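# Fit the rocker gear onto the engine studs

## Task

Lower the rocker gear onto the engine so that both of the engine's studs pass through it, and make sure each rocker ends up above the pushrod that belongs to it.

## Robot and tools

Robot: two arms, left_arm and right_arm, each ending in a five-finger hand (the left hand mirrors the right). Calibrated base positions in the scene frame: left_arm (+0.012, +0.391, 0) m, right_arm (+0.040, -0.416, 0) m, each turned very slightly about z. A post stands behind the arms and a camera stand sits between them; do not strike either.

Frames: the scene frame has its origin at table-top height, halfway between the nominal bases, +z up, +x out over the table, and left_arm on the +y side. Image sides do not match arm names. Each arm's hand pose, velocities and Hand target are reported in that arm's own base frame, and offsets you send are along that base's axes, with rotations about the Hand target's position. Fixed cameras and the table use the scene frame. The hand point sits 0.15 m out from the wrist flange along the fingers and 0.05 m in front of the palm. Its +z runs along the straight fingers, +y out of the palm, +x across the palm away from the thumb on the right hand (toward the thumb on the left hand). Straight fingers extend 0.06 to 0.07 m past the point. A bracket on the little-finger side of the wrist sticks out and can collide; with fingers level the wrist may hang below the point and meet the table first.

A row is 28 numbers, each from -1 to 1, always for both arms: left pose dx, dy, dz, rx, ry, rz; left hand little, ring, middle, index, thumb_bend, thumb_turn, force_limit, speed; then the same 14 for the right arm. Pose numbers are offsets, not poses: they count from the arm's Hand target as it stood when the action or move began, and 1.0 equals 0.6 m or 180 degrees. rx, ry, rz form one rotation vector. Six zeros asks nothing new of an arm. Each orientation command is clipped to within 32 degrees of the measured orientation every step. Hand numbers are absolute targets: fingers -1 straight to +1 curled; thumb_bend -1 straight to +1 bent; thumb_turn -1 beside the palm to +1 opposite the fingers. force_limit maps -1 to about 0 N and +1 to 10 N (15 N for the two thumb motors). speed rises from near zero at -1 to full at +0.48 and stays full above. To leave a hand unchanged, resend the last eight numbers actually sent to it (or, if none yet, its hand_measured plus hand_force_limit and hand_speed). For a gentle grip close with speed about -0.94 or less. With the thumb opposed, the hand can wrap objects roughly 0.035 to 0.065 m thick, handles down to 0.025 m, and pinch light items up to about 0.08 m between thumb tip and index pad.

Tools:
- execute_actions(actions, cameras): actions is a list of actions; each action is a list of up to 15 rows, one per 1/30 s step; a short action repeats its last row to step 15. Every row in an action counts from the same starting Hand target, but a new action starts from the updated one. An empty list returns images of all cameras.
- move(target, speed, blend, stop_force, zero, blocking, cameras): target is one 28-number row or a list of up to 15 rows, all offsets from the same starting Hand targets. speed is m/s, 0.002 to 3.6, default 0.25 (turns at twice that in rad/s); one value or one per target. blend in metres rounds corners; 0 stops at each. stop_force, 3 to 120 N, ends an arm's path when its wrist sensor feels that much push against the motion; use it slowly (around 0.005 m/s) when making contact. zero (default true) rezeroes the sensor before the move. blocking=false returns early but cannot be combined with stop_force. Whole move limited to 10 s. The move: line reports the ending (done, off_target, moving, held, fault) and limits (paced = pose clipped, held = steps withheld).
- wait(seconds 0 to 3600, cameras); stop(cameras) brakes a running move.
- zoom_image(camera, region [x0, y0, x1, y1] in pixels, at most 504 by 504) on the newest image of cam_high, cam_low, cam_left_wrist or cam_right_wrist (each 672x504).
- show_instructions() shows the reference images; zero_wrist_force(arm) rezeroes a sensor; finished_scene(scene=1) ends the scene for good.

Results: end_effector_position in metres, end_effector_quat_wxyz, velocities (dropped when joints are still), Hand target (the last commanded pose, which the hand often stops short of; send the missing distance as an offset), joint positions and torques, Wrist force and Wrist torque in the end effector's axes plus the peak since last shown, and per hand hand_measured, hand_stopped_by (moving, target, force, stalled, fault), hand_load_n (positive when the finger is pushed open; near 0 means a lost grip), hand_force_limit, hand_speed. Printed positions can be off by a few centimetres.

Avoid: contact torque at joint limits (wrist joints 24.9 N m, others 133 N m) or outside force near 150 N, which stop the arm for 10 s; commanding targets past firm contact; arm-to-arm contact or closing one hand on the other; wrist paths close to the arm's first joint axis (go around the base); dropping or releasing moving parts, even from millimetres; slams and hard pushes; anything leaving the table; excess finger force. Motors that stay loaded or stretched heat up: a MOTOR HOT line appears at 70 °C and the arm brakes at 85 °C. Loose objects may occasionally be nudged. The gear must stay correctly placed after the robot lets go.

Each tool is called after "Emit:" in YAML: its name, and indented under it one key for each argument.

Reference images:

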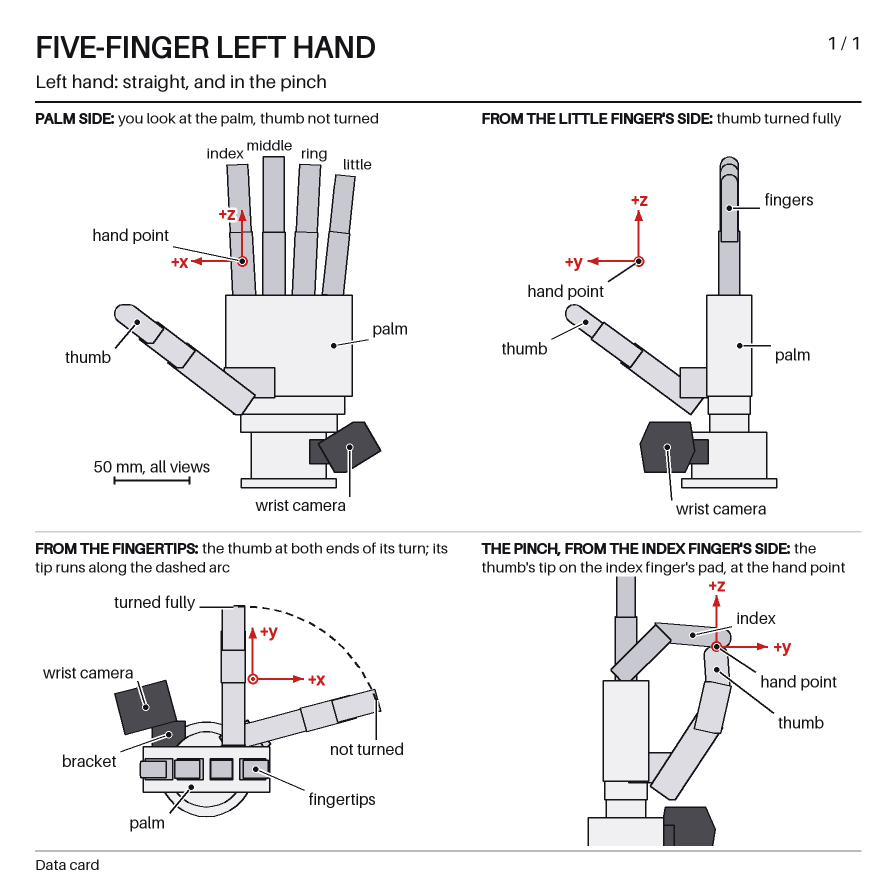

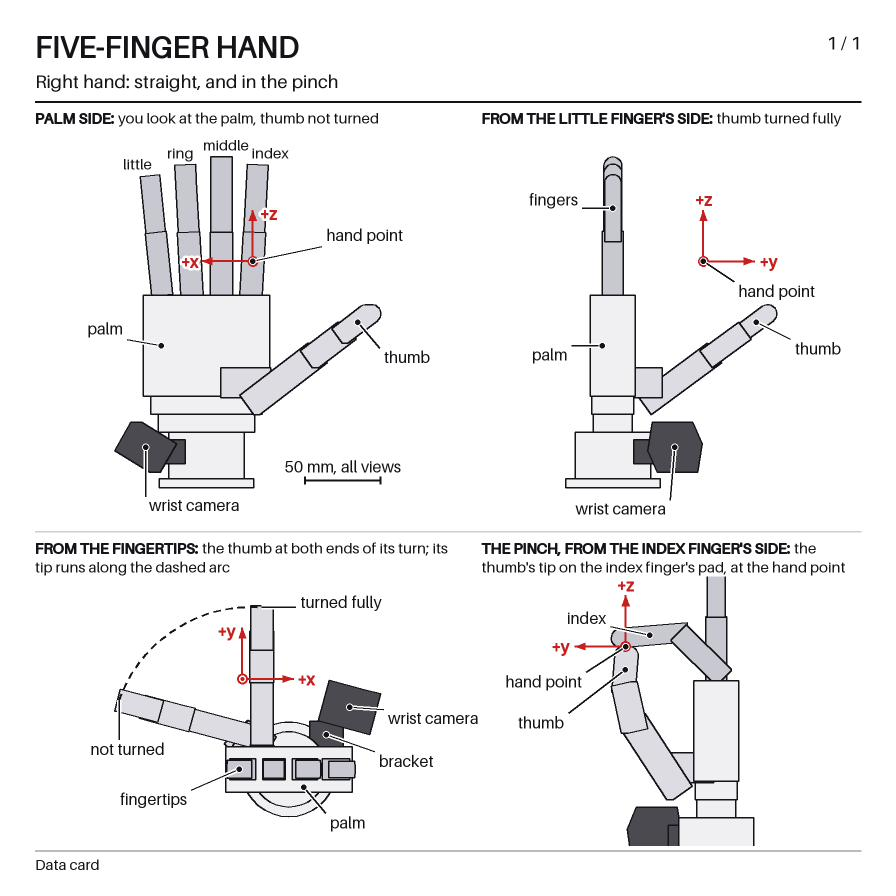

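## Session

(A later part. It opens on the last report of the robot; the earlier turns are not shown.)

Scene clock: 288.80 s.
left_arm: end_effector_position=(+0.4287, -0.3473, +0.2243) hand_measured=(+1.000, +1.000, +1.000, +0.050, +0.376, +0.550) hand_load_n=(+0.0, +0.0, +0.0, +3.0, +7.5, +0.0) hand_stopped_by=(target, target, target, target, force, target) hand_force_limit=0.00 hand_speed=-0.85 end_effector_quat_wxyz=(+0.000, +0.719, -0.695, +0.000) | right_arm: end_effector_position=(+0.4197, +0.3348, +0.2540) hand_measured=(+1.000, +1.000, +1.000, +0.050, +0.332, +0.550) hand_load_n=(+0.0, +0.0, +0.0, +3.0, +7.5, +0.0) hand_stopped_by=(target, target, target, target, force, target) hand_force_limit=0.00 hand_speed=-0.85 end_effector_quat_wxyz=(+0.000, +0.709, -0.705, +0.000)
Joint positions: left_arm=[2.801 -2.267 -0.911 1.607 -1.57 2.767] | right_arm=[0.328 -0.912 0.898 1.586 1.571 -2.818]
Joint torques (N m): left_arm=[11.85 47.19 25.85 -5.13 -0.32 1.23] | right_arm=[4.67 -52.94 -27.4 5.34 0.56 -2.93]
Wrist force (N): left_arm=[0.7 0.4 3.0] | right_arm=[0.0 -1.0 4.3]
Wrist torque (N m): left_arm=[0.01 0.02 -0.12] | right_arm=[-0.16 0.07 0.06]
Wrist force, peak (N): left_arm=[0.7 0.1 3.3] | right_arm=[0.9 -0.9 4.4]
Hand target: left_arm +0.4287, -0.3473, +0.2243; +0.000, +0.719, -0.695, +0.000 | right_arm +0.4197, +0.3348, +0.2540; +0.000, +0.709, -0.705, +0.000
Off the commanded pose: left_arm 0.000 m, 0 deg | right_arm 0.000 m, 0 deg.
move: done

Emit:
wait:
  seconds: 0.1
  cameras: ["all"]

Emit:
zoom_image:
  camera: "cam_low"
  region: [345, 165, 435, 225]

Emit:
zoom_image:
  camera: "cam_high"
  region: [310, 176, 380, 224]

Scene clock: 289.10 s.
left_arm: end_effector_position=(+0.4287, -0.3473, +0.2243) hand_measured=(+1.000, +1.000, +1.000, +0.050, +0.376, +0.550) hand_load_n=(+0.0, +0.0, +0.0, +3.0, +7.5, +0.0) hand_stopped_by=(target, target, target, target, force, target) hand_force_limit=0.00 hand_speed=-0.85 end_effector_quat_wxyz=(+0.000, +0.719, -0.695, +0.000) | right_arm: end_effector_position=(+0.4197, +0.3348, +0.2540) hand_measured=(+1.000, +1.000, +1.000, +0.050, +0.332, +0.550) hand_load_n=(+0.0, +0.0, +0.0, +3.0, +7.5, +0.0) hand_stopped_by=(target, target, target, target, force, target) hand_force_limit=0.00 hand_speed=-0.85 end_effector_quat_wxyz=(+0.000, +0.709, -0.705, +0.000)
Joint positions: left_arm=[2.801 -2.267 -0.911 1.607 -1.57 2.767] | right_arm=[0.328 -0.912 0.898 1.586 1.571 -2.818]
Joint torques (N m): left_arm=[11.22 49.59 25.6 -5.19 -0.3 1.29] | right_arm=[3 -51.63 -27.38 5.36 0.58 -2.86]
Wrist force (N): left_arm=[0.8 0.5 3.2] | right_arm=[0.1 -0.9 4.3]
Wrist torque (N m): left_arm=[0.00 0.01 -0.13] | right_arm=[-0.16 0.06 0.06]
Wrist force, peak (N): left_arm=[0.8 0.5 3.2] | right_arm=[0.1 -0.8 4.3]
Hand target: left_arm +0.4287, -0.3473, +0.2243; +0.000, +0.719, -0.695, +0.000 | right_arm +0.4197, +0.3348, +0.2540; +0.000, +0.709, -0.705, +0.000
Off the commanded pose: left_arm 0.000 m, 0 deg | right_arm 0.000 m, 0 deg.
wait: 0.10 s; at rest from the start
cam_left_wrist: T_world_to_cam=[[0.96998, -0.24051, 0.03591, -0.5125], [-0.22174, -0.81414, 0.53666, -0.30828], [-0.09984, -0.52851, -0.84303, 0.15935]] pos_world=[0.44466, -0.29002, 0.31818]
cam_right_wrist: T_world_to_cam=[[-0.96454, -0.25812, -0.05509, 0.51377], [-0.25147, 0.83535, 0.48883, -0.2935], [-0.08016, 0.48535, -0.87064, 0.21046]] pos_world=[0.43862, 0.27565, 0.35501]

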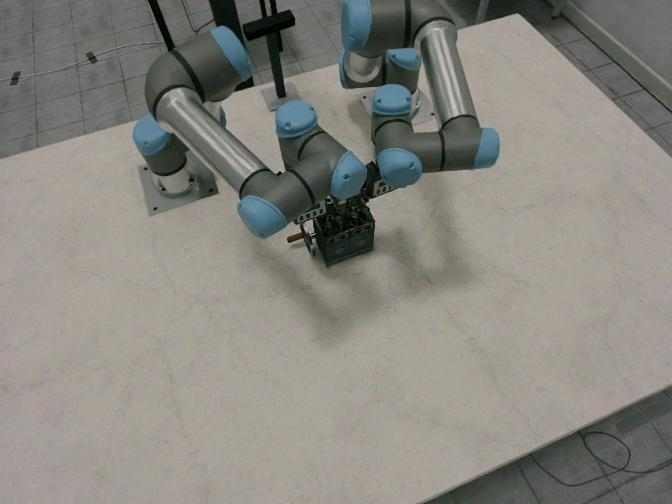

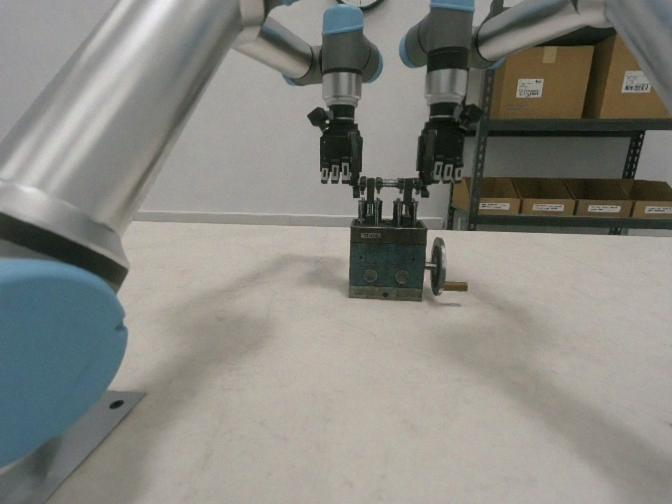

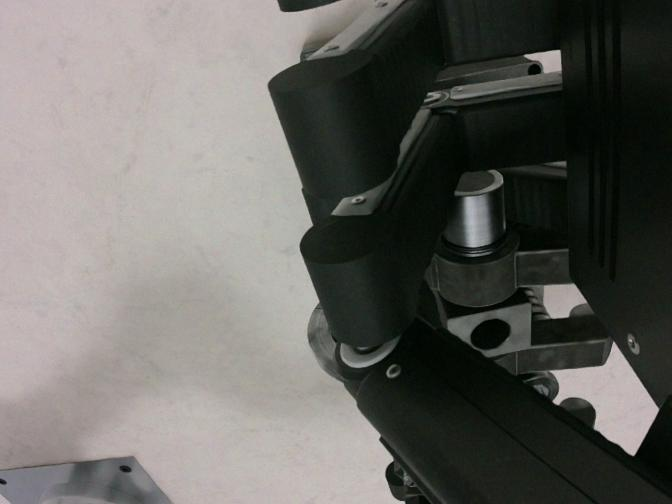

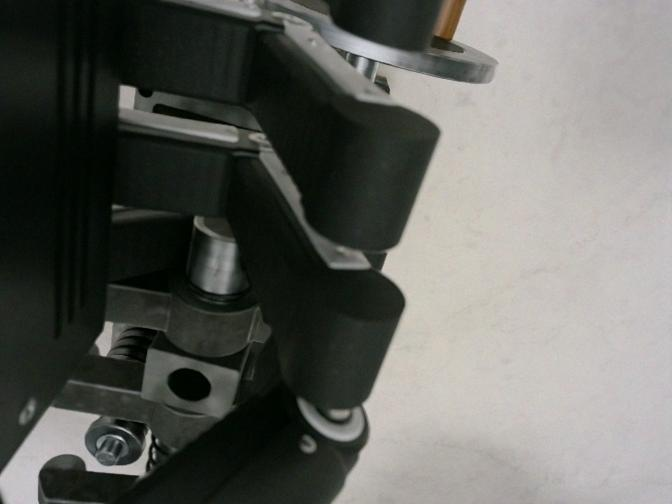

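Scaled by 5.600 from the camera's image (finer frame: 960x720).

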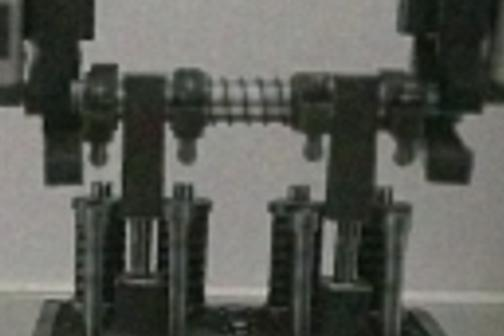

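Scaled by 7.200 from the camera's image (finer frame: 960x720).

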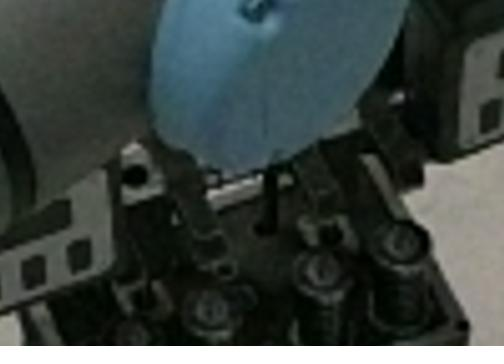

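Emit:
move:
  target:
    - [0.0,0.0,0,0,0,0,1,1,1,0.05,0.30,0.55,0.0,-0.9,0.0,0.0,0,0,0,0,1,1,1,0.05,0.5,0.55,0.0,-0.85]
  speed: 0.01
  cameras: ["cam_left_wrist"]

Scene clock: 291.50 s.
left_arm: end_effector_position=(+0.4287, -0.3473, +0.2243) hand_measured=(+1.000, +1.000, +1.000, +0.050, +0.300, +0.550) hand_load_n=(+0.0, +0.0, +0.0, +1.5, +1.0, -0.5) hand_stopped_by=(target, target, target, target, target, target) hand_force_limit=0.00 hand_speed=-0.90 end_effector_quat_wxyz=(+0.000, +0.719, -0.695, +0.000) | right_arm: end_effector_position=(+0.4197, +0.3348, +0.2540) hand_measured=(+1.000, +1.000, +1.000, +0.050, +0.332, +0.550) hand_load_n=(+0.0, +0.0, +0.0, +3.0, +8.0, +0.0) hand_stopped_by=(target, target, target, target, force, target) hand_force_limit=0.00 hand_speed=-0.85 end_effector_quat_wxyz=(+0.000, +0.709, -0.705, +0.000)
Joint positions: left_arm=[2.801 -2.267 -0.911 1.607 -1.57 2.767] | right_arm=[0.328 -0.912 0.898 1.586 1.571 -2.818]
Joint torques (N m): left_arm=[11.77 61.91 24.9 -4.78 -0.21 1.11] | right_arm=[1.21 -47.09 -26.4 5.13 0.71 -2.69]
Wrist force (N): left_arm=[-0.3 -1.1 2.6] | right_arm=[-0.1 -1.3 4.2]
Wrist torque (N m): left_arm=[-0.11 0.08 -0.14] | right_arm=[-0.17 0.09 0.05]
Wrist force, peak (N): left_arm=[0.8 0.7 3.3] | right_arm=[0.0 -1.5 4.3]
Hand target: left_arm +0.4287, -0.3473, +0.2243; +0.000, +0.719, -0.695, +0.000 | right_arm +0.4197, +0.3348, +0.2540; +0.000, +0.709, -0.705, +0.000
Off the commanded pose: left_arm 0.000 m, 0 deg | right_arm 0.000 m, 0 deg.
move: done
cam_left_wrist: T_world_to_cam=[[0.96996, -0.24058, 0.03598, -0.51253], [-0.22182, -0.81408, 0.53672, -0.30824], [-0.09983, -0.52858, -0.84299, 0.15931]] pos_world=[0.44466, -0.29002, 0.31818]

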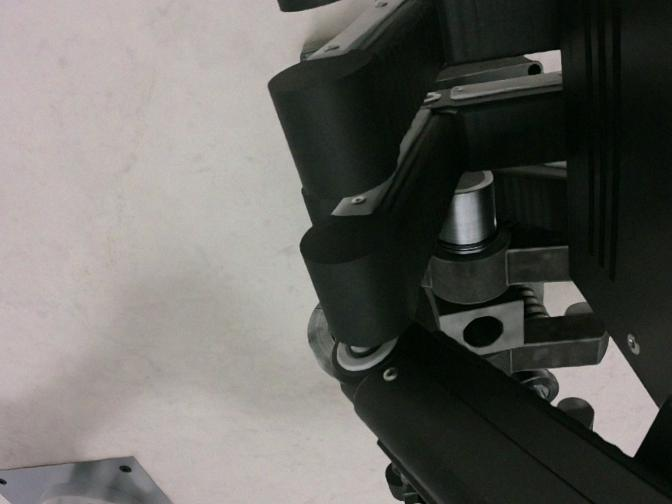

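Emit:
move:
  target:
    - [0.0,0.0083,0,0,0,0,1,1,1,0.05,0.30,0.55,0.0,-0.9,0.0,0.0,0,0,0,0,1,1,1,0.05,0.5,0.55,0.0,-0.85]
  speed: 0.01
  stop_force: 6
  cameras: ["cam_left_wrist","cam_low"]

Emit:
zoom_image:
  camera: "cam_low"
  region: [345, 165, 435, 225]

Scene clock: 293.57 s.
left_arm: end_effector_position=(+0.4287, -0.3423, +0.2243) hand_measured=(+1.000, +1.000, +1.000, +0.050, +0.300, +0.550) hand_load_n=(+0.5, +0.0, +0.0, +1.5, +1.5, +0.0) hand_stopped_by=(target, target, target, target, target, target) hand_force_limit=0.00 hand_speed=-0.90 end_effector_quat_wxyz=(+0.000, +0.719, -0.695, +0.000) | right_arm: end_effector_position=(+0.4197, +0.3348, +0.2540) hand_measured=(+1.000, +1.000, +1.000, +0.050, +0.332, +0.550) hand_load_n=(+0.0, +0.0, +0.0, +3.0, +8.0, +0.0) hand_stopped_by=(target, target, target, target, force, target) hand_force_limit=0.00 hand_speed=-0.85 end_effector_quat_wxyz=(+0.000, +0.709, -0.705, +0.000)
Joint positions: left_arm=[2.809 -2.259 -0.924 1.613 -1.57 2.776] | right_arm=[0.328 -0.912 0.898 1.586 1.571 -2.818]
Joint torques (N m): left_arm=[-13.77 39.56 25.5 -5.45 -0.59 -1.31] | right_arm=[-2.42 -45.48 -24.56 4.66 1.06 -2.89]
Wrist force (N): left_arm=[0.3 -2.3 3.1] | right_arm=[-1.3 -1.7 4.2]
Wrist torque (N m): left_arm=[-0.18 0.10 -0.14] | right_arm=[-0.19 0.16 0.00]
Wrist force, peak (N): left_arm=[2.3 -3.4 2.7] | right_arm=[-1.3 -1.5 4.5]
Hand target: left_arm +0.4287, -0.3423, +0.2243; +0.000, +0.719, -0.695, +0.000 | right_arm +0.4197, +0.3348, +0.2540; +0.000, +0.709, -0.705, +0.000
Off the commanded pose: left_arm 0.000 m, 0 deg | right_arm 0.000 m, 0 deg.
move: done
cam_left_wrist: T_world_to_cam=[[0.96997, -0.24052, 0.03606, -0.51137], [-0.22182, -0.81409, 0.5367, -0.30425], [-0.09973, -0.52859, -0.843, 0.16186]] pos_world=[0.44466, -0.28513, 0.31818]
Images, in order (width x height): cam_low 672x504, cam_left_wrist 672x504.

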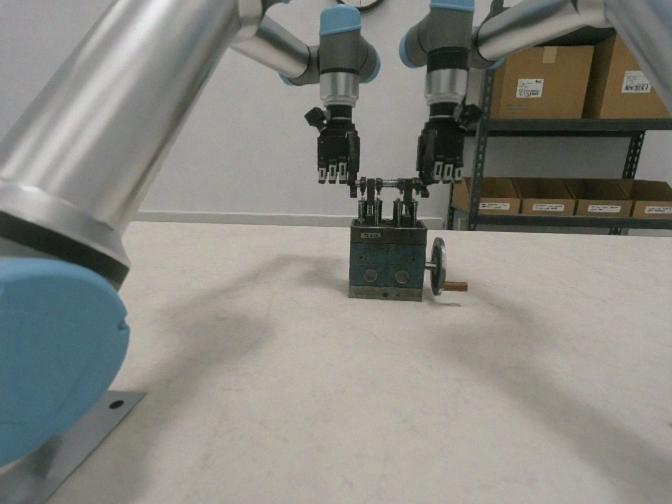

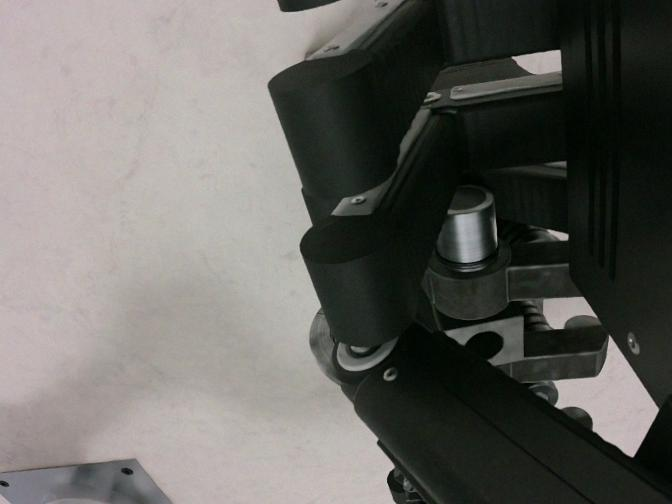

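Scaled by 5.600 from the camera's image (finer frame: 960x720).

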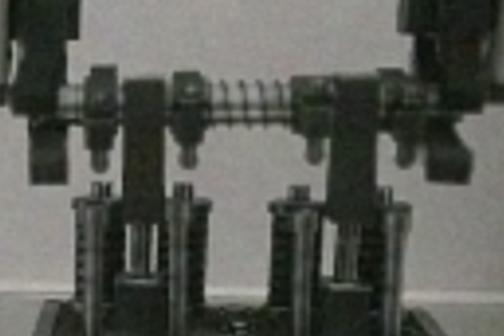

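Emit:
move:
  target:
    - [0.0,0.0,0,0,0,0,1,1,1,0.05,0.5,0.55,0.0,-0.9,0.0,0.0,0,0,0,0,1,1,1,0.05,0.5,0.55,0.0,-0.85]
  speed: 0.01
  cameras: ["cam_left_wrist"]

Emit:
move:
  target:
    - [0.0,0.0,0,0,0,0,1,1,1,0.05,0.5,0.55,0.0,-0.9,0.0,0.0,0,0,0,0,1,1,1,0.05,0.25,0.55,0.0,-0.9]
  speed: 0.01
  cameras: ["cam_right_wrist"]

Scene clock: 294.57 s.
left_arm: end_effector_position=(+0.4287, -0.3423, +0.2243) hand_measured=(+1.000, +1.000, +1.000, +0.050, +0.356, +0.550) hand_load_n=(+0.0, +0.0, +0.0, +3.0, +7.5, +0.0) hand_stopped_by=(target, target, target, target, force, target) hand_force_limit=0.00 hand_speed=-0.90 end_effector_quat_wxyz=(+0.000, +0.719, -0.695, +0.000) | right_arm: end_effector_position=(+0.4197, +0.3348, +0.2540) hand_measured=(+1.000, +1.000, +1.000, +0.050, +0.332, +0.550) hand_load_n=(+0.0, +0.0, +0.0, +3.0, +7.5, +0.0) hand_stopped_by=(target, target, target, target, force, target) hand_force_limit=0.00 hand_speed=-0.85 end_effector_quat_wxyz=(+0.000, +0.709, -0.705, +0.000)
Joint positions: left_arm=[2.809 -2.259 -0.924 1.613 -1.57 2.776] | right_arm=[0.328 -0.912 0.898 1.586 1.571 -2.818]
Joint torques (N m): left_arm=[-12.95 40.08 24.99 -4.68 -0.51 -1.18] | right_arm=[-1.78 -46.36 -24.45 4.35 1.18 -2.9]
Wrist force (N): left_arm=[1.2 -1.4 2.8] | right_arm=[-1.9 -0.6 4.1]
Wrist torque (N m): left_arm=[-0.08 0.00 -0.13] | right_arm=[-0.10 0.20 -0.02]
Wrist force, peak (N): left_arm=[0.5 -2.5 3.0] | right_arm=[-1.2 -1.7 4.5]
Hand target: left_arm +0.4287, -0.3423, +0.2243; +0.000, +0.719, -0.695, +0.000 | right_arm +0.4197, +0.3348, +0.2540; +0.000, +0.709, -0.705, +0.000
Off the commanded pose: left_arm 0.000 m, 0 deg | right_arm 0.000 m, 0 deg.
move: done
cam_left_wrist: T_world_to_cam=[[0.96996, -0.24059, 0.03596, -0.51135], [-0.22183, -0.81412, 0.53666, -0.30424], [-0.09984, -0.52851, -0.84303, 0.16194]] pos_world=[0.44466, -0.28513, 0.31818]

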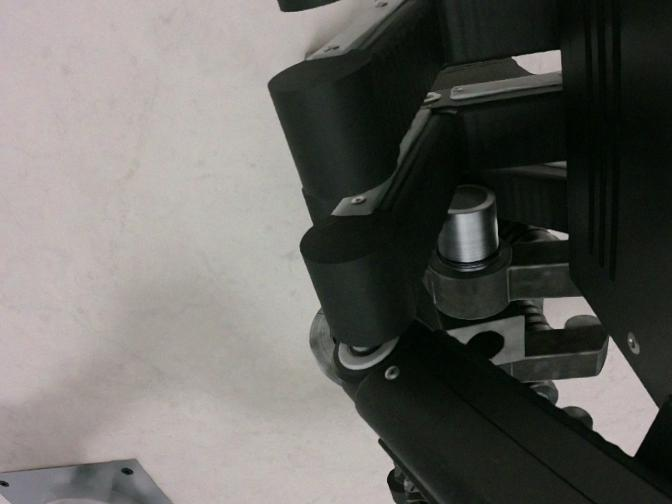

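Scene clock: 295.40 s.
left_arm: end_effector_position=(+0.4287, -0.3423, +0.2243) hand_measured=(+1.000, +1.000, +1.000, +0.050, +0.356, +0.550) hand_load_n=(+0.0, +0.0, +0.0, +3.0, +7.5, -0.5) hand_stopped_by=(target, target, target, target, force, target) hand_force_limit=0.00 hand_speed=-0.90 end_effector_quat_wxyz=(+0.000, +0.719, -0.695, +0.000) | right_arm: end_effector_position=(+0.4197, +0.3348, +0.2540) hand_measured=(+1.000, +1.000, +1.000, +0.050, +0.250, +0.550) hand_load_n=(+0.0, +0.0, +0.0, +1.5, +0.0, +0.0) hand_stopped_by=(target, target, target, target, target, target) hand_force_limit=0.00 hand_speed=-0.90 end_effector_quat_wxyz=(+0.000, +0.709, -0.705, +0.000)
Joint positions: left_arm=[2.809 -2.259 -0.924 1.613 -1.57 2.776] | right_arm=[0.328 -0.912 0.898 1.586 1.571 -2.818]
Joint torques (N m): left_arm=[-11.27 40.22 24.89 -3.52 -0.62 -1.27] | right_arm=[-3.03 -45.67 -23.83 4.26 1.46 -2.9]
Wrist force (N): left_arm=[-0.6 -1.5 3.3] | right_arm=[1.2 -1.6 4.0]
Wrist torque (N m): left_arm=[-0.13 0.14 -0.20] | right_arm=[-0.20 -0.05 0.05]
Wrist force, peak (N): left_arm=[-0.5 -1.1 3.6] | right_arm=[-2.0 -0.4 4.4]
Hand target: left_arm +0.4287, -0.3423, +0.2243; +0.000, +0.719, -0.695, +0.000 | right_arm +0.4197, +0.3348, +0.2540; +0.000, +0.709, -0.705, +0.000
Off the commanded pose: left_arm 0.000 m, 0 deg | right_arm 0.000 m, 0 deg.
move: done
cam_right_wrist: T_world_to_cam=[[-0.96454, -0.25812, -0.05509, 0.51377], [-0.25147, 0.83535, 0.48883, -0.2935], [-0.08016, 0.48535, -0.87064, 0.21046]] pos_world=[0.43862, 0.27565, 0.35501]

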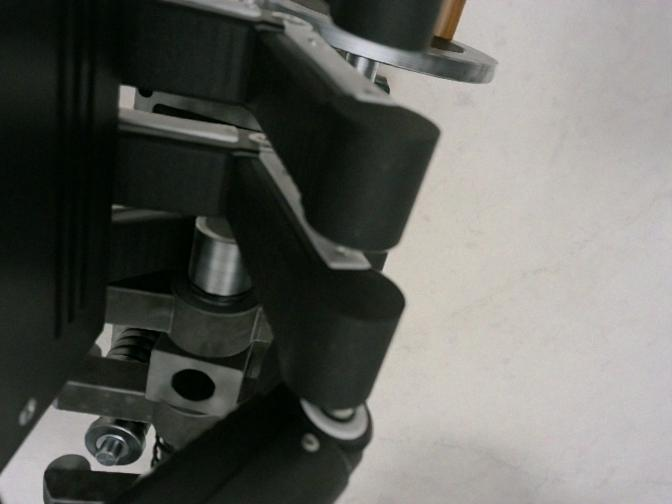

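Emit:
move:
  target:
    - [0.0,0.0,0,0,0,0,1,1,1,0.05,0.5,0.55,0.0,-0.9,0.0,-0.0083,0,0,0,0,1,1,1,0.05,0.25,0.55,0.0,-0.9]
  speed: 0.01
  stop_force: 6
  cameras: ["cam_right_wrist","cam_low"]

Emit:
zoom_image:
  camera: "cam_low"
  region: [345, 165, 435, 225]

Scene clock: 297.40 s.
left_arm: end_effector_position=(+0.4287, -0.3423, +0.2243) hand_measured=(+1.000, +1.000, +1.000, +0.050, +0.356, +0.550) hand_load_n=(+0.0, +0.0, +0.0, +3.0, +7.5, +0.0) hand_stopped_by=(target, target, target, target, force, target) hand_force_limit=0.00 hand_speed=-0.90 end_effector_quat_wxyz=(+0.000, +0.719, -0.695, +0.000) | right_arm: end_effector_position=(+0.4197, +0.3299, +0.2540) hand_measured=(+1.000, +1.000, +1.000, +0.050, +0.250, +0.550) hand_load_n=(+0.0, +0.0, +0.0, +1.5, +0.0, +0.0) hand_stopped_by=(target, target, target, target, target, target) hand_force_limit=0.00 hand_speed=-0.90 end_effector_quat_wxyz=(+0.000, +0.709, -0.705, +0.000)
Joint positions: left_arm=[2.809 -2.259 -0.924 1.613 -1.57 2.776] | right_arm=[0.32 -0.92 0.911 1.58 1.571 -2.826]
Joint torques (N m): left_arm=[-6.02 40.42 25.33 -0.92 -0.5 -1.34] | right_arm=[10.8 -38.82 -26 5.57 0.67 2.19]
Wrist force (N): left_arm=[0.8 -1.4 3.5] | right_arm=[0.8 -2.0 3.7]
Wrist torque (N m): left_arm=[-0.11 0.03 -0.13] | right_arm=[-0.18 -0.02 0.17]
Wrist force, peak (N): left_arm=[1.2 -1.7 3.5] | right_arm=[-0.8 -3.3 3.9]
Hand target: left_arm +0.4287, -0.3423, +0.2243; +0.000, +0.719, -0.695, +0.000 | right_arm +0.4197, +0.3299, +0.2540; +0.000, +0.709, -0.705, +0.000
Off the commanded pose: left_arm 0.000 m, 0 deg | right_arm 0.000 m, 0 deg.
move: done
cam_right_wrist: T_world_to_cam=[[-0.96454, -0.25812, -0.05509, 0.51248], [-0.25147, 0.83535, 0.48883, -0.28933], [-0.08016, 0.48535, -0.87064, 0.21289]] pos_world=[0.43862, 0.27065, 0.35501]
Images, in order (width x height): cam_low 672x504, cam_right_wrist 672x504.

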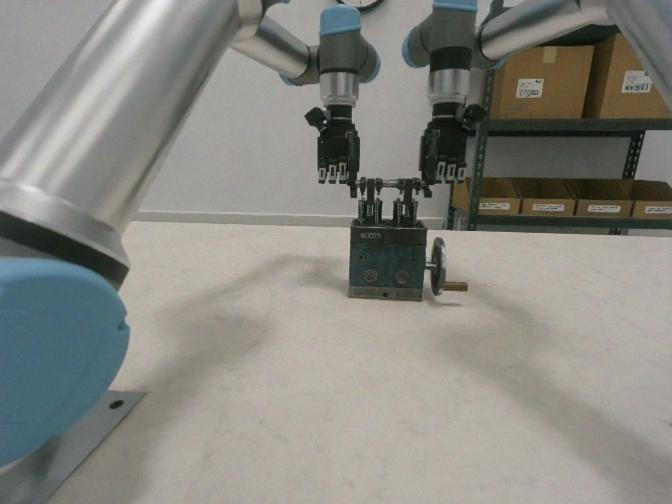

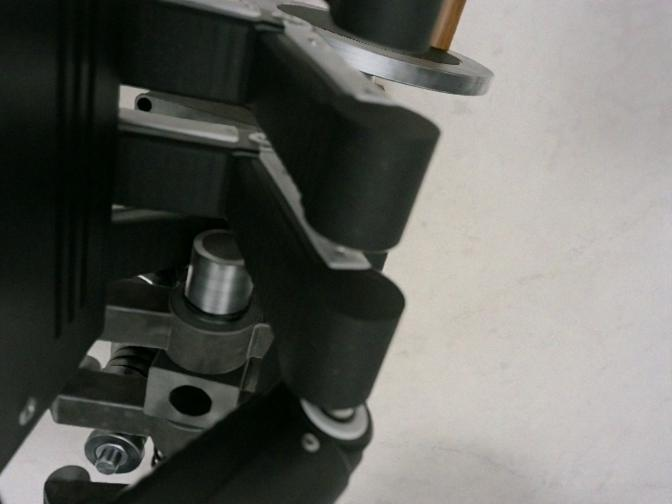

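Scaled by 5.600 from the camera's image (finer frame: 960x720).

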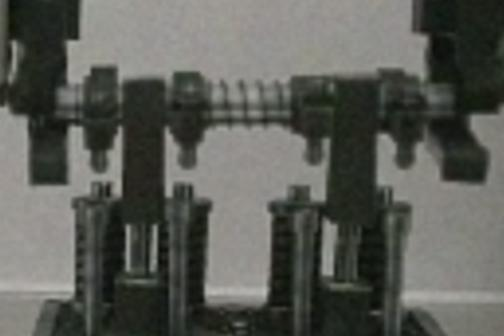

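Emit:
move:
  target:
    - [0.0,0.0,0,0,0,0,1,1,1,0.05,0.5,0.55,0.0,-0.9,0.0,0.0,0,0,0,0,1,1,1,0.05,0.5,0.55,0.0,-0.9]
  speed: 0.01
  cameras: ["cam_right_wrist"]

Emit:
move:
  target:
    - [0.0,0.0,-0.01667,0,0,0,1,1,1,0.05,0.5,0.55,0.0,-0.9,0.0,0.0,-0.01667,0,0,0,1,1,1,0.05,0.5,0.55,0.0,-0.9]
  speed: 0.012
  stop_force: 4
  cameras: ["all"]

Emit:
zoom_image:
  camera: "cam_low"
  region: [345, 165, 435, 225]

Emit:
zoom_image:
  camera: "cam_high"
  region: [310, 176, 380, 224]

Scene clock: 298.63 s.
left_arm: end_effector_position=(+0.4287, -0.3423, +0.2243) hand_measured=(+1.000, +1.000, +1.000, +0.050, +0.356, +0.550) hand_load_n=(+0.0, +0.0, +0.0, +3.0, +7.5, +0.0) hand_stopped_by=(target, target, target, target, force, target) hand_force_limit=0.00 hand_speed=-0.90 end_effector_quat_wxyz=(+0.000, +0.719, -0.695, +0.000) | right_arm: end_effector_position=(+0.4197, +0.3299, +0.2540) hand_measured=(+1.000, +1.000, +1.000, +0.050, +0.330, +0.550) hand_load_n=(+0.0, +0.0, +0.0, +3.0, +7.0, +0.0) hand_stopped_by=(target, target, target, target, force, target) hand_force_limit=0.00 hand_speed=-0.90 end_effector_quat_wxyz=(+0.000, +0.709, -0.705, +0.000)
Joint positions: left_arm=[2.809 -2.259 -0.924 1.613 -1.57 2.776] | right_arm=[0.32 -0.92 0.911 1.58 1.571 -2.826]
Joint torques (N m): left_arm=[-3.86 40.37 24.28 -0.76 -0.34 -1.28] | right_arm=[8.89 -38.75 -26.38 4.88 0.19 2.43]
Wrist force (N): left_arm=[0.1 -1.6 3.2] | right_arm=[-1.4 -0.3 4.2]
Wrist torque (N m): left_arm=[-0.10 0.08 -0.18] | right_arm=[-0.03 0.16 0.15]
Wrist force, peak (N): left_arm=[0.9 -1.5 3.8] | right_arm=[-1.5 -0.5 4.3]
Hand target: left_arm +0.4287, -0.3423, +0.2243; +0.000, +0.719, -0.695, +0.000 | right_arm +0.4197, +0.3299, +0.2540; +0.000, +0.709, -0.705, +0.000
Off the commanded pose: left_arm 0.000 m, 0 deg | right_arm 0.000 m, 0 deg.
move: done
cam_right_wrist: T_world_to_cam=[[-0.96454, -0.25812, -0.05509, 0.51248], [-0.25147, 0.83535, 0.48883, -0.28933], [-0.08016, 0.48535, -0.87064, 0.21289]] pos_world=[0.43862, 0.27065, 0.35501]

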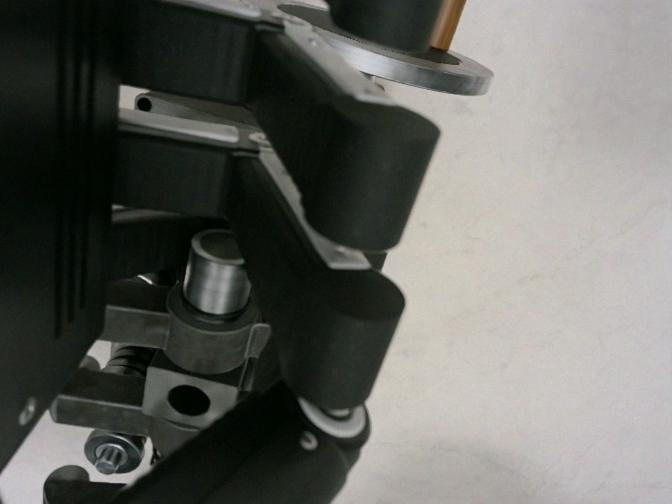

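Scene clock: 300.40 s.
left_arm: end_effector_position=(+0.4287, -0.3423, +0.2143) hand_measured=(+1.000, +1.000, +1.000, +0.050, +0.356, +0.550) hand_load_n=(+0.0, -0.5, +0.0, +3.5, +7.0, +0.0) hand_stopped_by=(target, target, target, target, force, target) hand_force_limit=0.00 hand_speed=-0.90 end_effector_quat_wxyz=(+0.000, +0.719, -0.695, +0.000) | right_arm: end_effector_position=(+0.4197, +0.3299, +0.2440) hand_measured=(+1.000, +1.000, +1.000, +0.050, +0.330, +0.550) hand_load_n=(+0.0, +0.0, +0.0, +2.5, +7.5, +0.0) hand_stopped_by=(target, target, target, target, force, target) hand_force_limit=0.00 hand_speed=-0.90 end_effector_quat_wxyz=(+0.000, +0.709, -0.705, +0.000)
Joint positions: left_arm=[2.809 -2.26 -0.947 1.637 -1.57 2.776] | right_arm=[0.32 -0.92 0.937 1.555 1.571 -2.826]
Joint torques (N m): left_arm=[-1.28 47.65 25.51 -5.61 -0.59 -1.28] | right_arm=[7.77 -42.16 -26.87 5.79 -0.86 2.27]
Wrist force (N): left_arm=[1.3 -2.9 3.7] | right_arm=[-1.2 -1.0 4.4]
Wrist torque (N m): left_arm=[-0.24 0.02 -0.12] | right_arm=[-0.12 0.12 0.14]
Wrist force, peak (N): left_arm=[1.4 -2.9 4.2] | right_arm=[-1.1 -0.8 4.8]
Hand target: left_arm +0.4287, -0.3423, +0.2143; +0.000, +0.719, -0.695, +0.000 | right_arm +0.4197, +0.3299, +0.2440; +0.000, +0.709, -0.705, +0.000
Off the commanded pose: left_arm 0.000 m, 0 deg | right_arm 0.000 m, 0 deg.
move: done
cam_left_wrist: T_world_to_cam=[[0.96996, -0.24059, 0.03596, -0.51099], [-0.22183, -0.81412, 0.53666, -0.29887], [-0.09984, -0.52851, -0.84303, 0.15351]] pos_world=[0.44466, -0.28513, 0.30818]
cam_right_wrist: T_world_to_cam=[[-0.96454, -0.25812, -0.05509, 0.51193], [-0.25147, 0.83535, 0.48883, -0.28444], [-0.08016, 0.48535, -0.87064, 0.20418]] pos_world=[0.43862, 0.27065, 0.34501]

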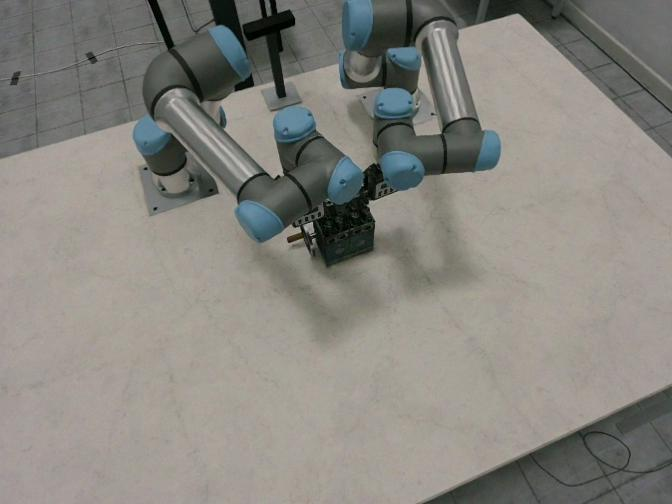

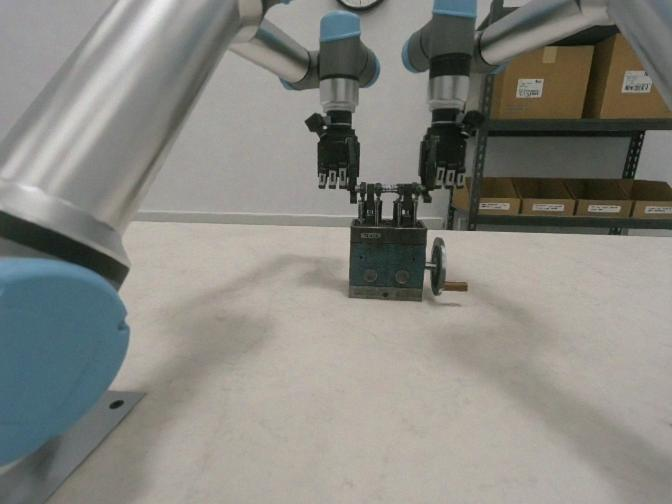

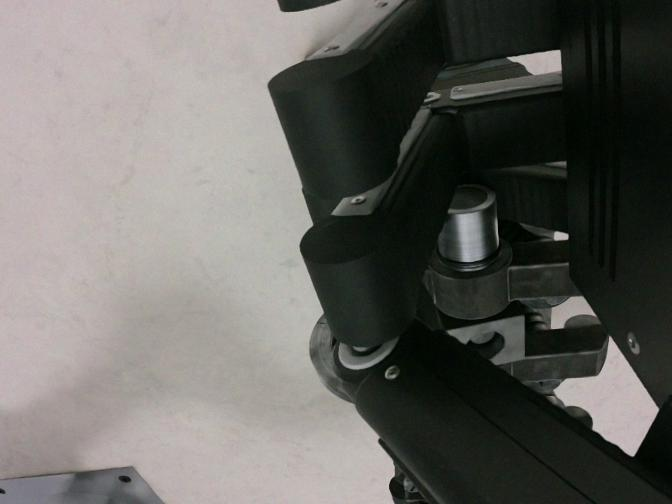

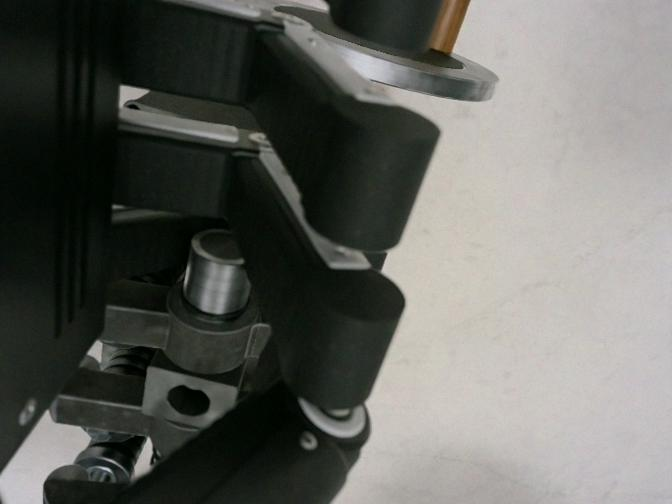

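Scaled by 5.600 from the camera's image (finer frame: 960x720).

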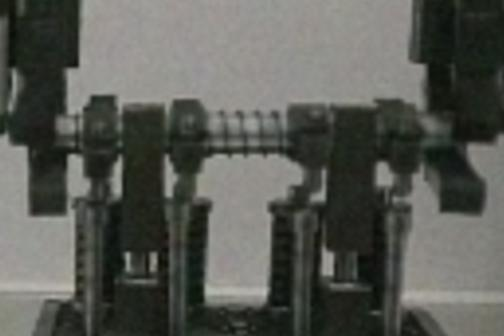

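Scaled by 7.200 from the camera's image (finer frame: 960x720).

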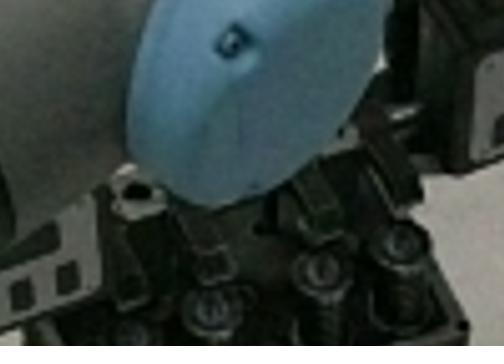

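Emit:
move:
  target:
    - [0.001,0.0,0,0,0,0,1,1,1,0.05,0.5,0.55,0.0,-0.9,0.0,0.0,0,0,0,0,1,1,1,0.05,0.5,0.55,0.0,-0.9]
  speed: 0.01
  cameras: []

Emit:
move:
  target:
    - [0.0,0.0,-0.01,0,0,0,1,1,1,0.05,0.5,0.55,0.0,-0.9,0.0,0.0,-0.01,0,0,0,1,1,1,0.05,0.5,0.55,0.0,-0.9]
  speed: 0.008
  stop_force: 4
  cameras: ["all"]

Emit:
zoom_image:
  camera: "cam_low"
  region: [345, 165, 435, 225]

Scene clock: 301.50 s.
left_arm: end_effector_position=(+0.4293, -0.3423, +0.2143) hand_measured=(+1.000, +1.000, +1.000, +0.050, +0.356, +0.550) hand_load_n=(+0.0, +0.0, +0.5, +3.0, +7.5, +0.0) hand_stopped_by=(target, target, target, target, force, target) hand_force_limit=0.00 hand_speed=-0.90 end_effector_quat_wxyz=(+0.000, +0.719, -0.695, +0.000) | right_arm: end_effector_position=(+0.4197, +0.3299, +0.2440) hand_measured=(+1.000, +1.000, +1.000, +0.050, +0.330, +0.550) hand_load_n=(+0.0, +0.0, +0.0, +3.0, +7.5, +0.0) hand_stopped_by=(target, target, target, target, force, target) hand_force_limit=0.00 hand_speed=-0.90 end_effector_quat_wxyz=(+0.000, +0.709, -0.705, +0.000)
Joint positions: left_arm=[2.81 -2.262 -0.945 1.636 -1.57 2.776] | right_arm=[0.32 -0.92 0.937 1.555 1.571 -2.826]
Joint torques (N m): left_arm=[14.18 46.01 12.91 -2.18 -0.59 1.67] | right_arm=[3.86 -43.47 -26.4 4.9 -1.44 2.3]
Wrist force (N): left_arm=[0.8 -0.1 3.6] | right_arm=[0.2 -0.9 4.0]
Wrist torque (N m): left_arm=[-0.01 -0.01 -0.16] | right_arm=[-0.09 0.03 0.20]
Wrist force, peak (N): left_arm=[1.3 -3.3 3.9] | right_arm=[-1.1 -0.9 4.7]
Hand target: left_arm +0.4293, -0.3423, +0.2143; +0.000, +0.719, -0.695, +0.000 | right_arm +0.4197, +0.3299, +0.2440; +0.000, +0.709, -0.705, +0.000
Off the commanded pose: left_arm 0.000 m, 0 deg | right_arm 0.000 m, 0 deg.
move: done

Scene clock: 302.83 s.
left_arm: end_effector_position=(+0.4293, -0.3423, +0.2082) hand_measured=(+1.000, +1.000, +1.000, +0.050, +0.356, +0.550) hand_load_n=(+0.0, +0.0, +0.0, +2.5, +7.0, +0.0) hand_stopped_by=(target, target, target, target, force, target) hand_force_limit=0.00 hand_speed=-0.90 end_effector_quat_wxyz=(+0.000, +0.719, -0.695, +0.000) | right_arm: end_effector_position=(+0.4197, +0.3299, +0.2380) hand_measured=(+1.000, +1.000, +1.000, +0.050, +0.330, +0.550) hand_load_n=(+0.0, +0.0, +0.0, +3.0, +7.5, +0.0) hand_stopped_by=(target, target, target, target, force, target) hand_force_limit=0.00 hand_speed=-0.90 end_effector_quat_wxyz=(+0.000, +0.709, -0.705, +0.000)
Joint positions: left_arm=[2.81 -2.263 -0.958 1.651 -1.57 2.776] | right_arm=[0.32 -0.92 0.951 1.54 1.571 -2.826]
Joint torques (N m): left_arm=[14.05 42.51 25.34 -5.11 -0.7 1.64] | right_arm=[2.78 -41.25 -25.92 5.99 -1.58 2.09]
Wrist force (N): left_arm=[1.1 -0.6 2.1] | right_arm=[-0.5 -2.5 3.3]
Wrist torque (N m): left_arm=[0.01 -0.03 -0.14] | right_arm=[-0.20 0.08 0.16]
Wrist force, peak (N): left_arm=[0.7 -0.2 3.6] | right_arm=[-0.5 -2.5 3.3]
Hand target: left_arm +0.4293, -0.3423, +0.2083; +0.000, +0.719, -0.695, +0.000 | right_arm +0.4197, +0.3299, +0.2380; +0.000, +0.709, -0.705, +0.000
Off the commanded pose: left_arm 0.000 m, 0 deg | right_arm 0.000 m, 0 deg.
move: done
cam_left_wrist: T_world_to_cam=[[0.96997, -0.24052, 0.03606, -0.51137], [-0.22182, -0.81409, 0.5367, -0.29547], [-0.09973, -0.52859, -0.843, 0.14835]] pos_world=[0.44527, -0.28513, 0.30208]
cam_right_wrist: T_world_to_cam=[[-0.96454, -0.25812, -0.05509, 0.5116], [-0.25147, 0.83535, 0.48883, -0.28151], [-0.08016, 0.48535, -0.87064, 0.19896]] pos_world=[0.43862, 0.27065, 0.33901]

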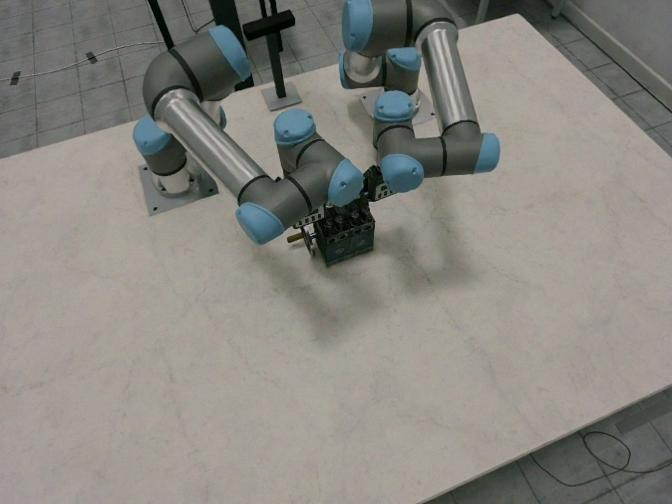

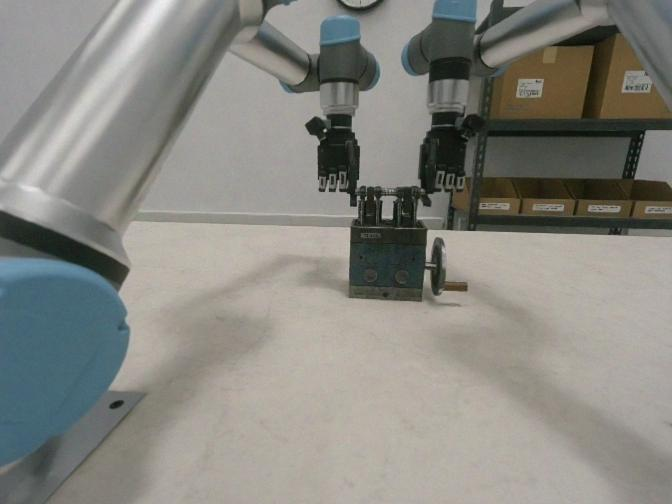

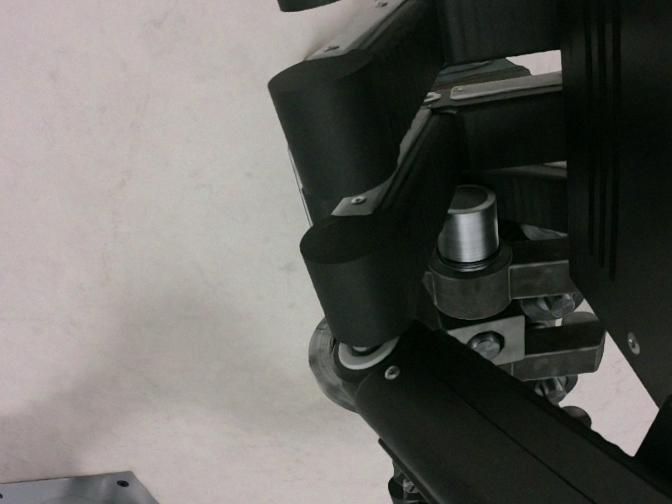

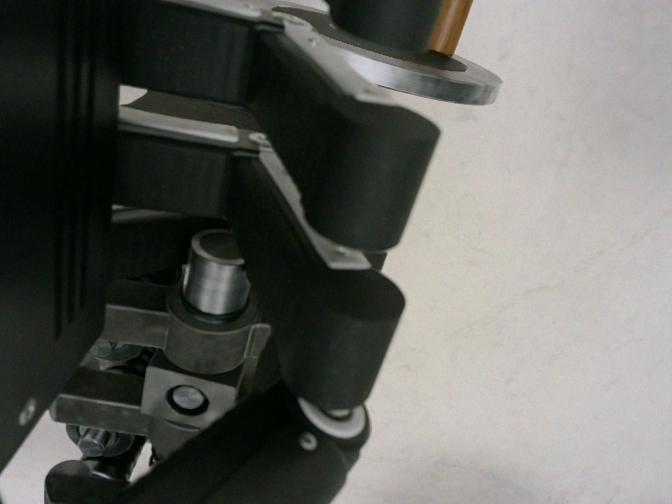

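Scaled by 5.600 from the camera's image (finer frame: 960x720).

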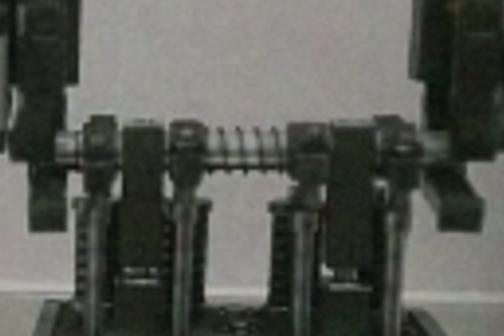

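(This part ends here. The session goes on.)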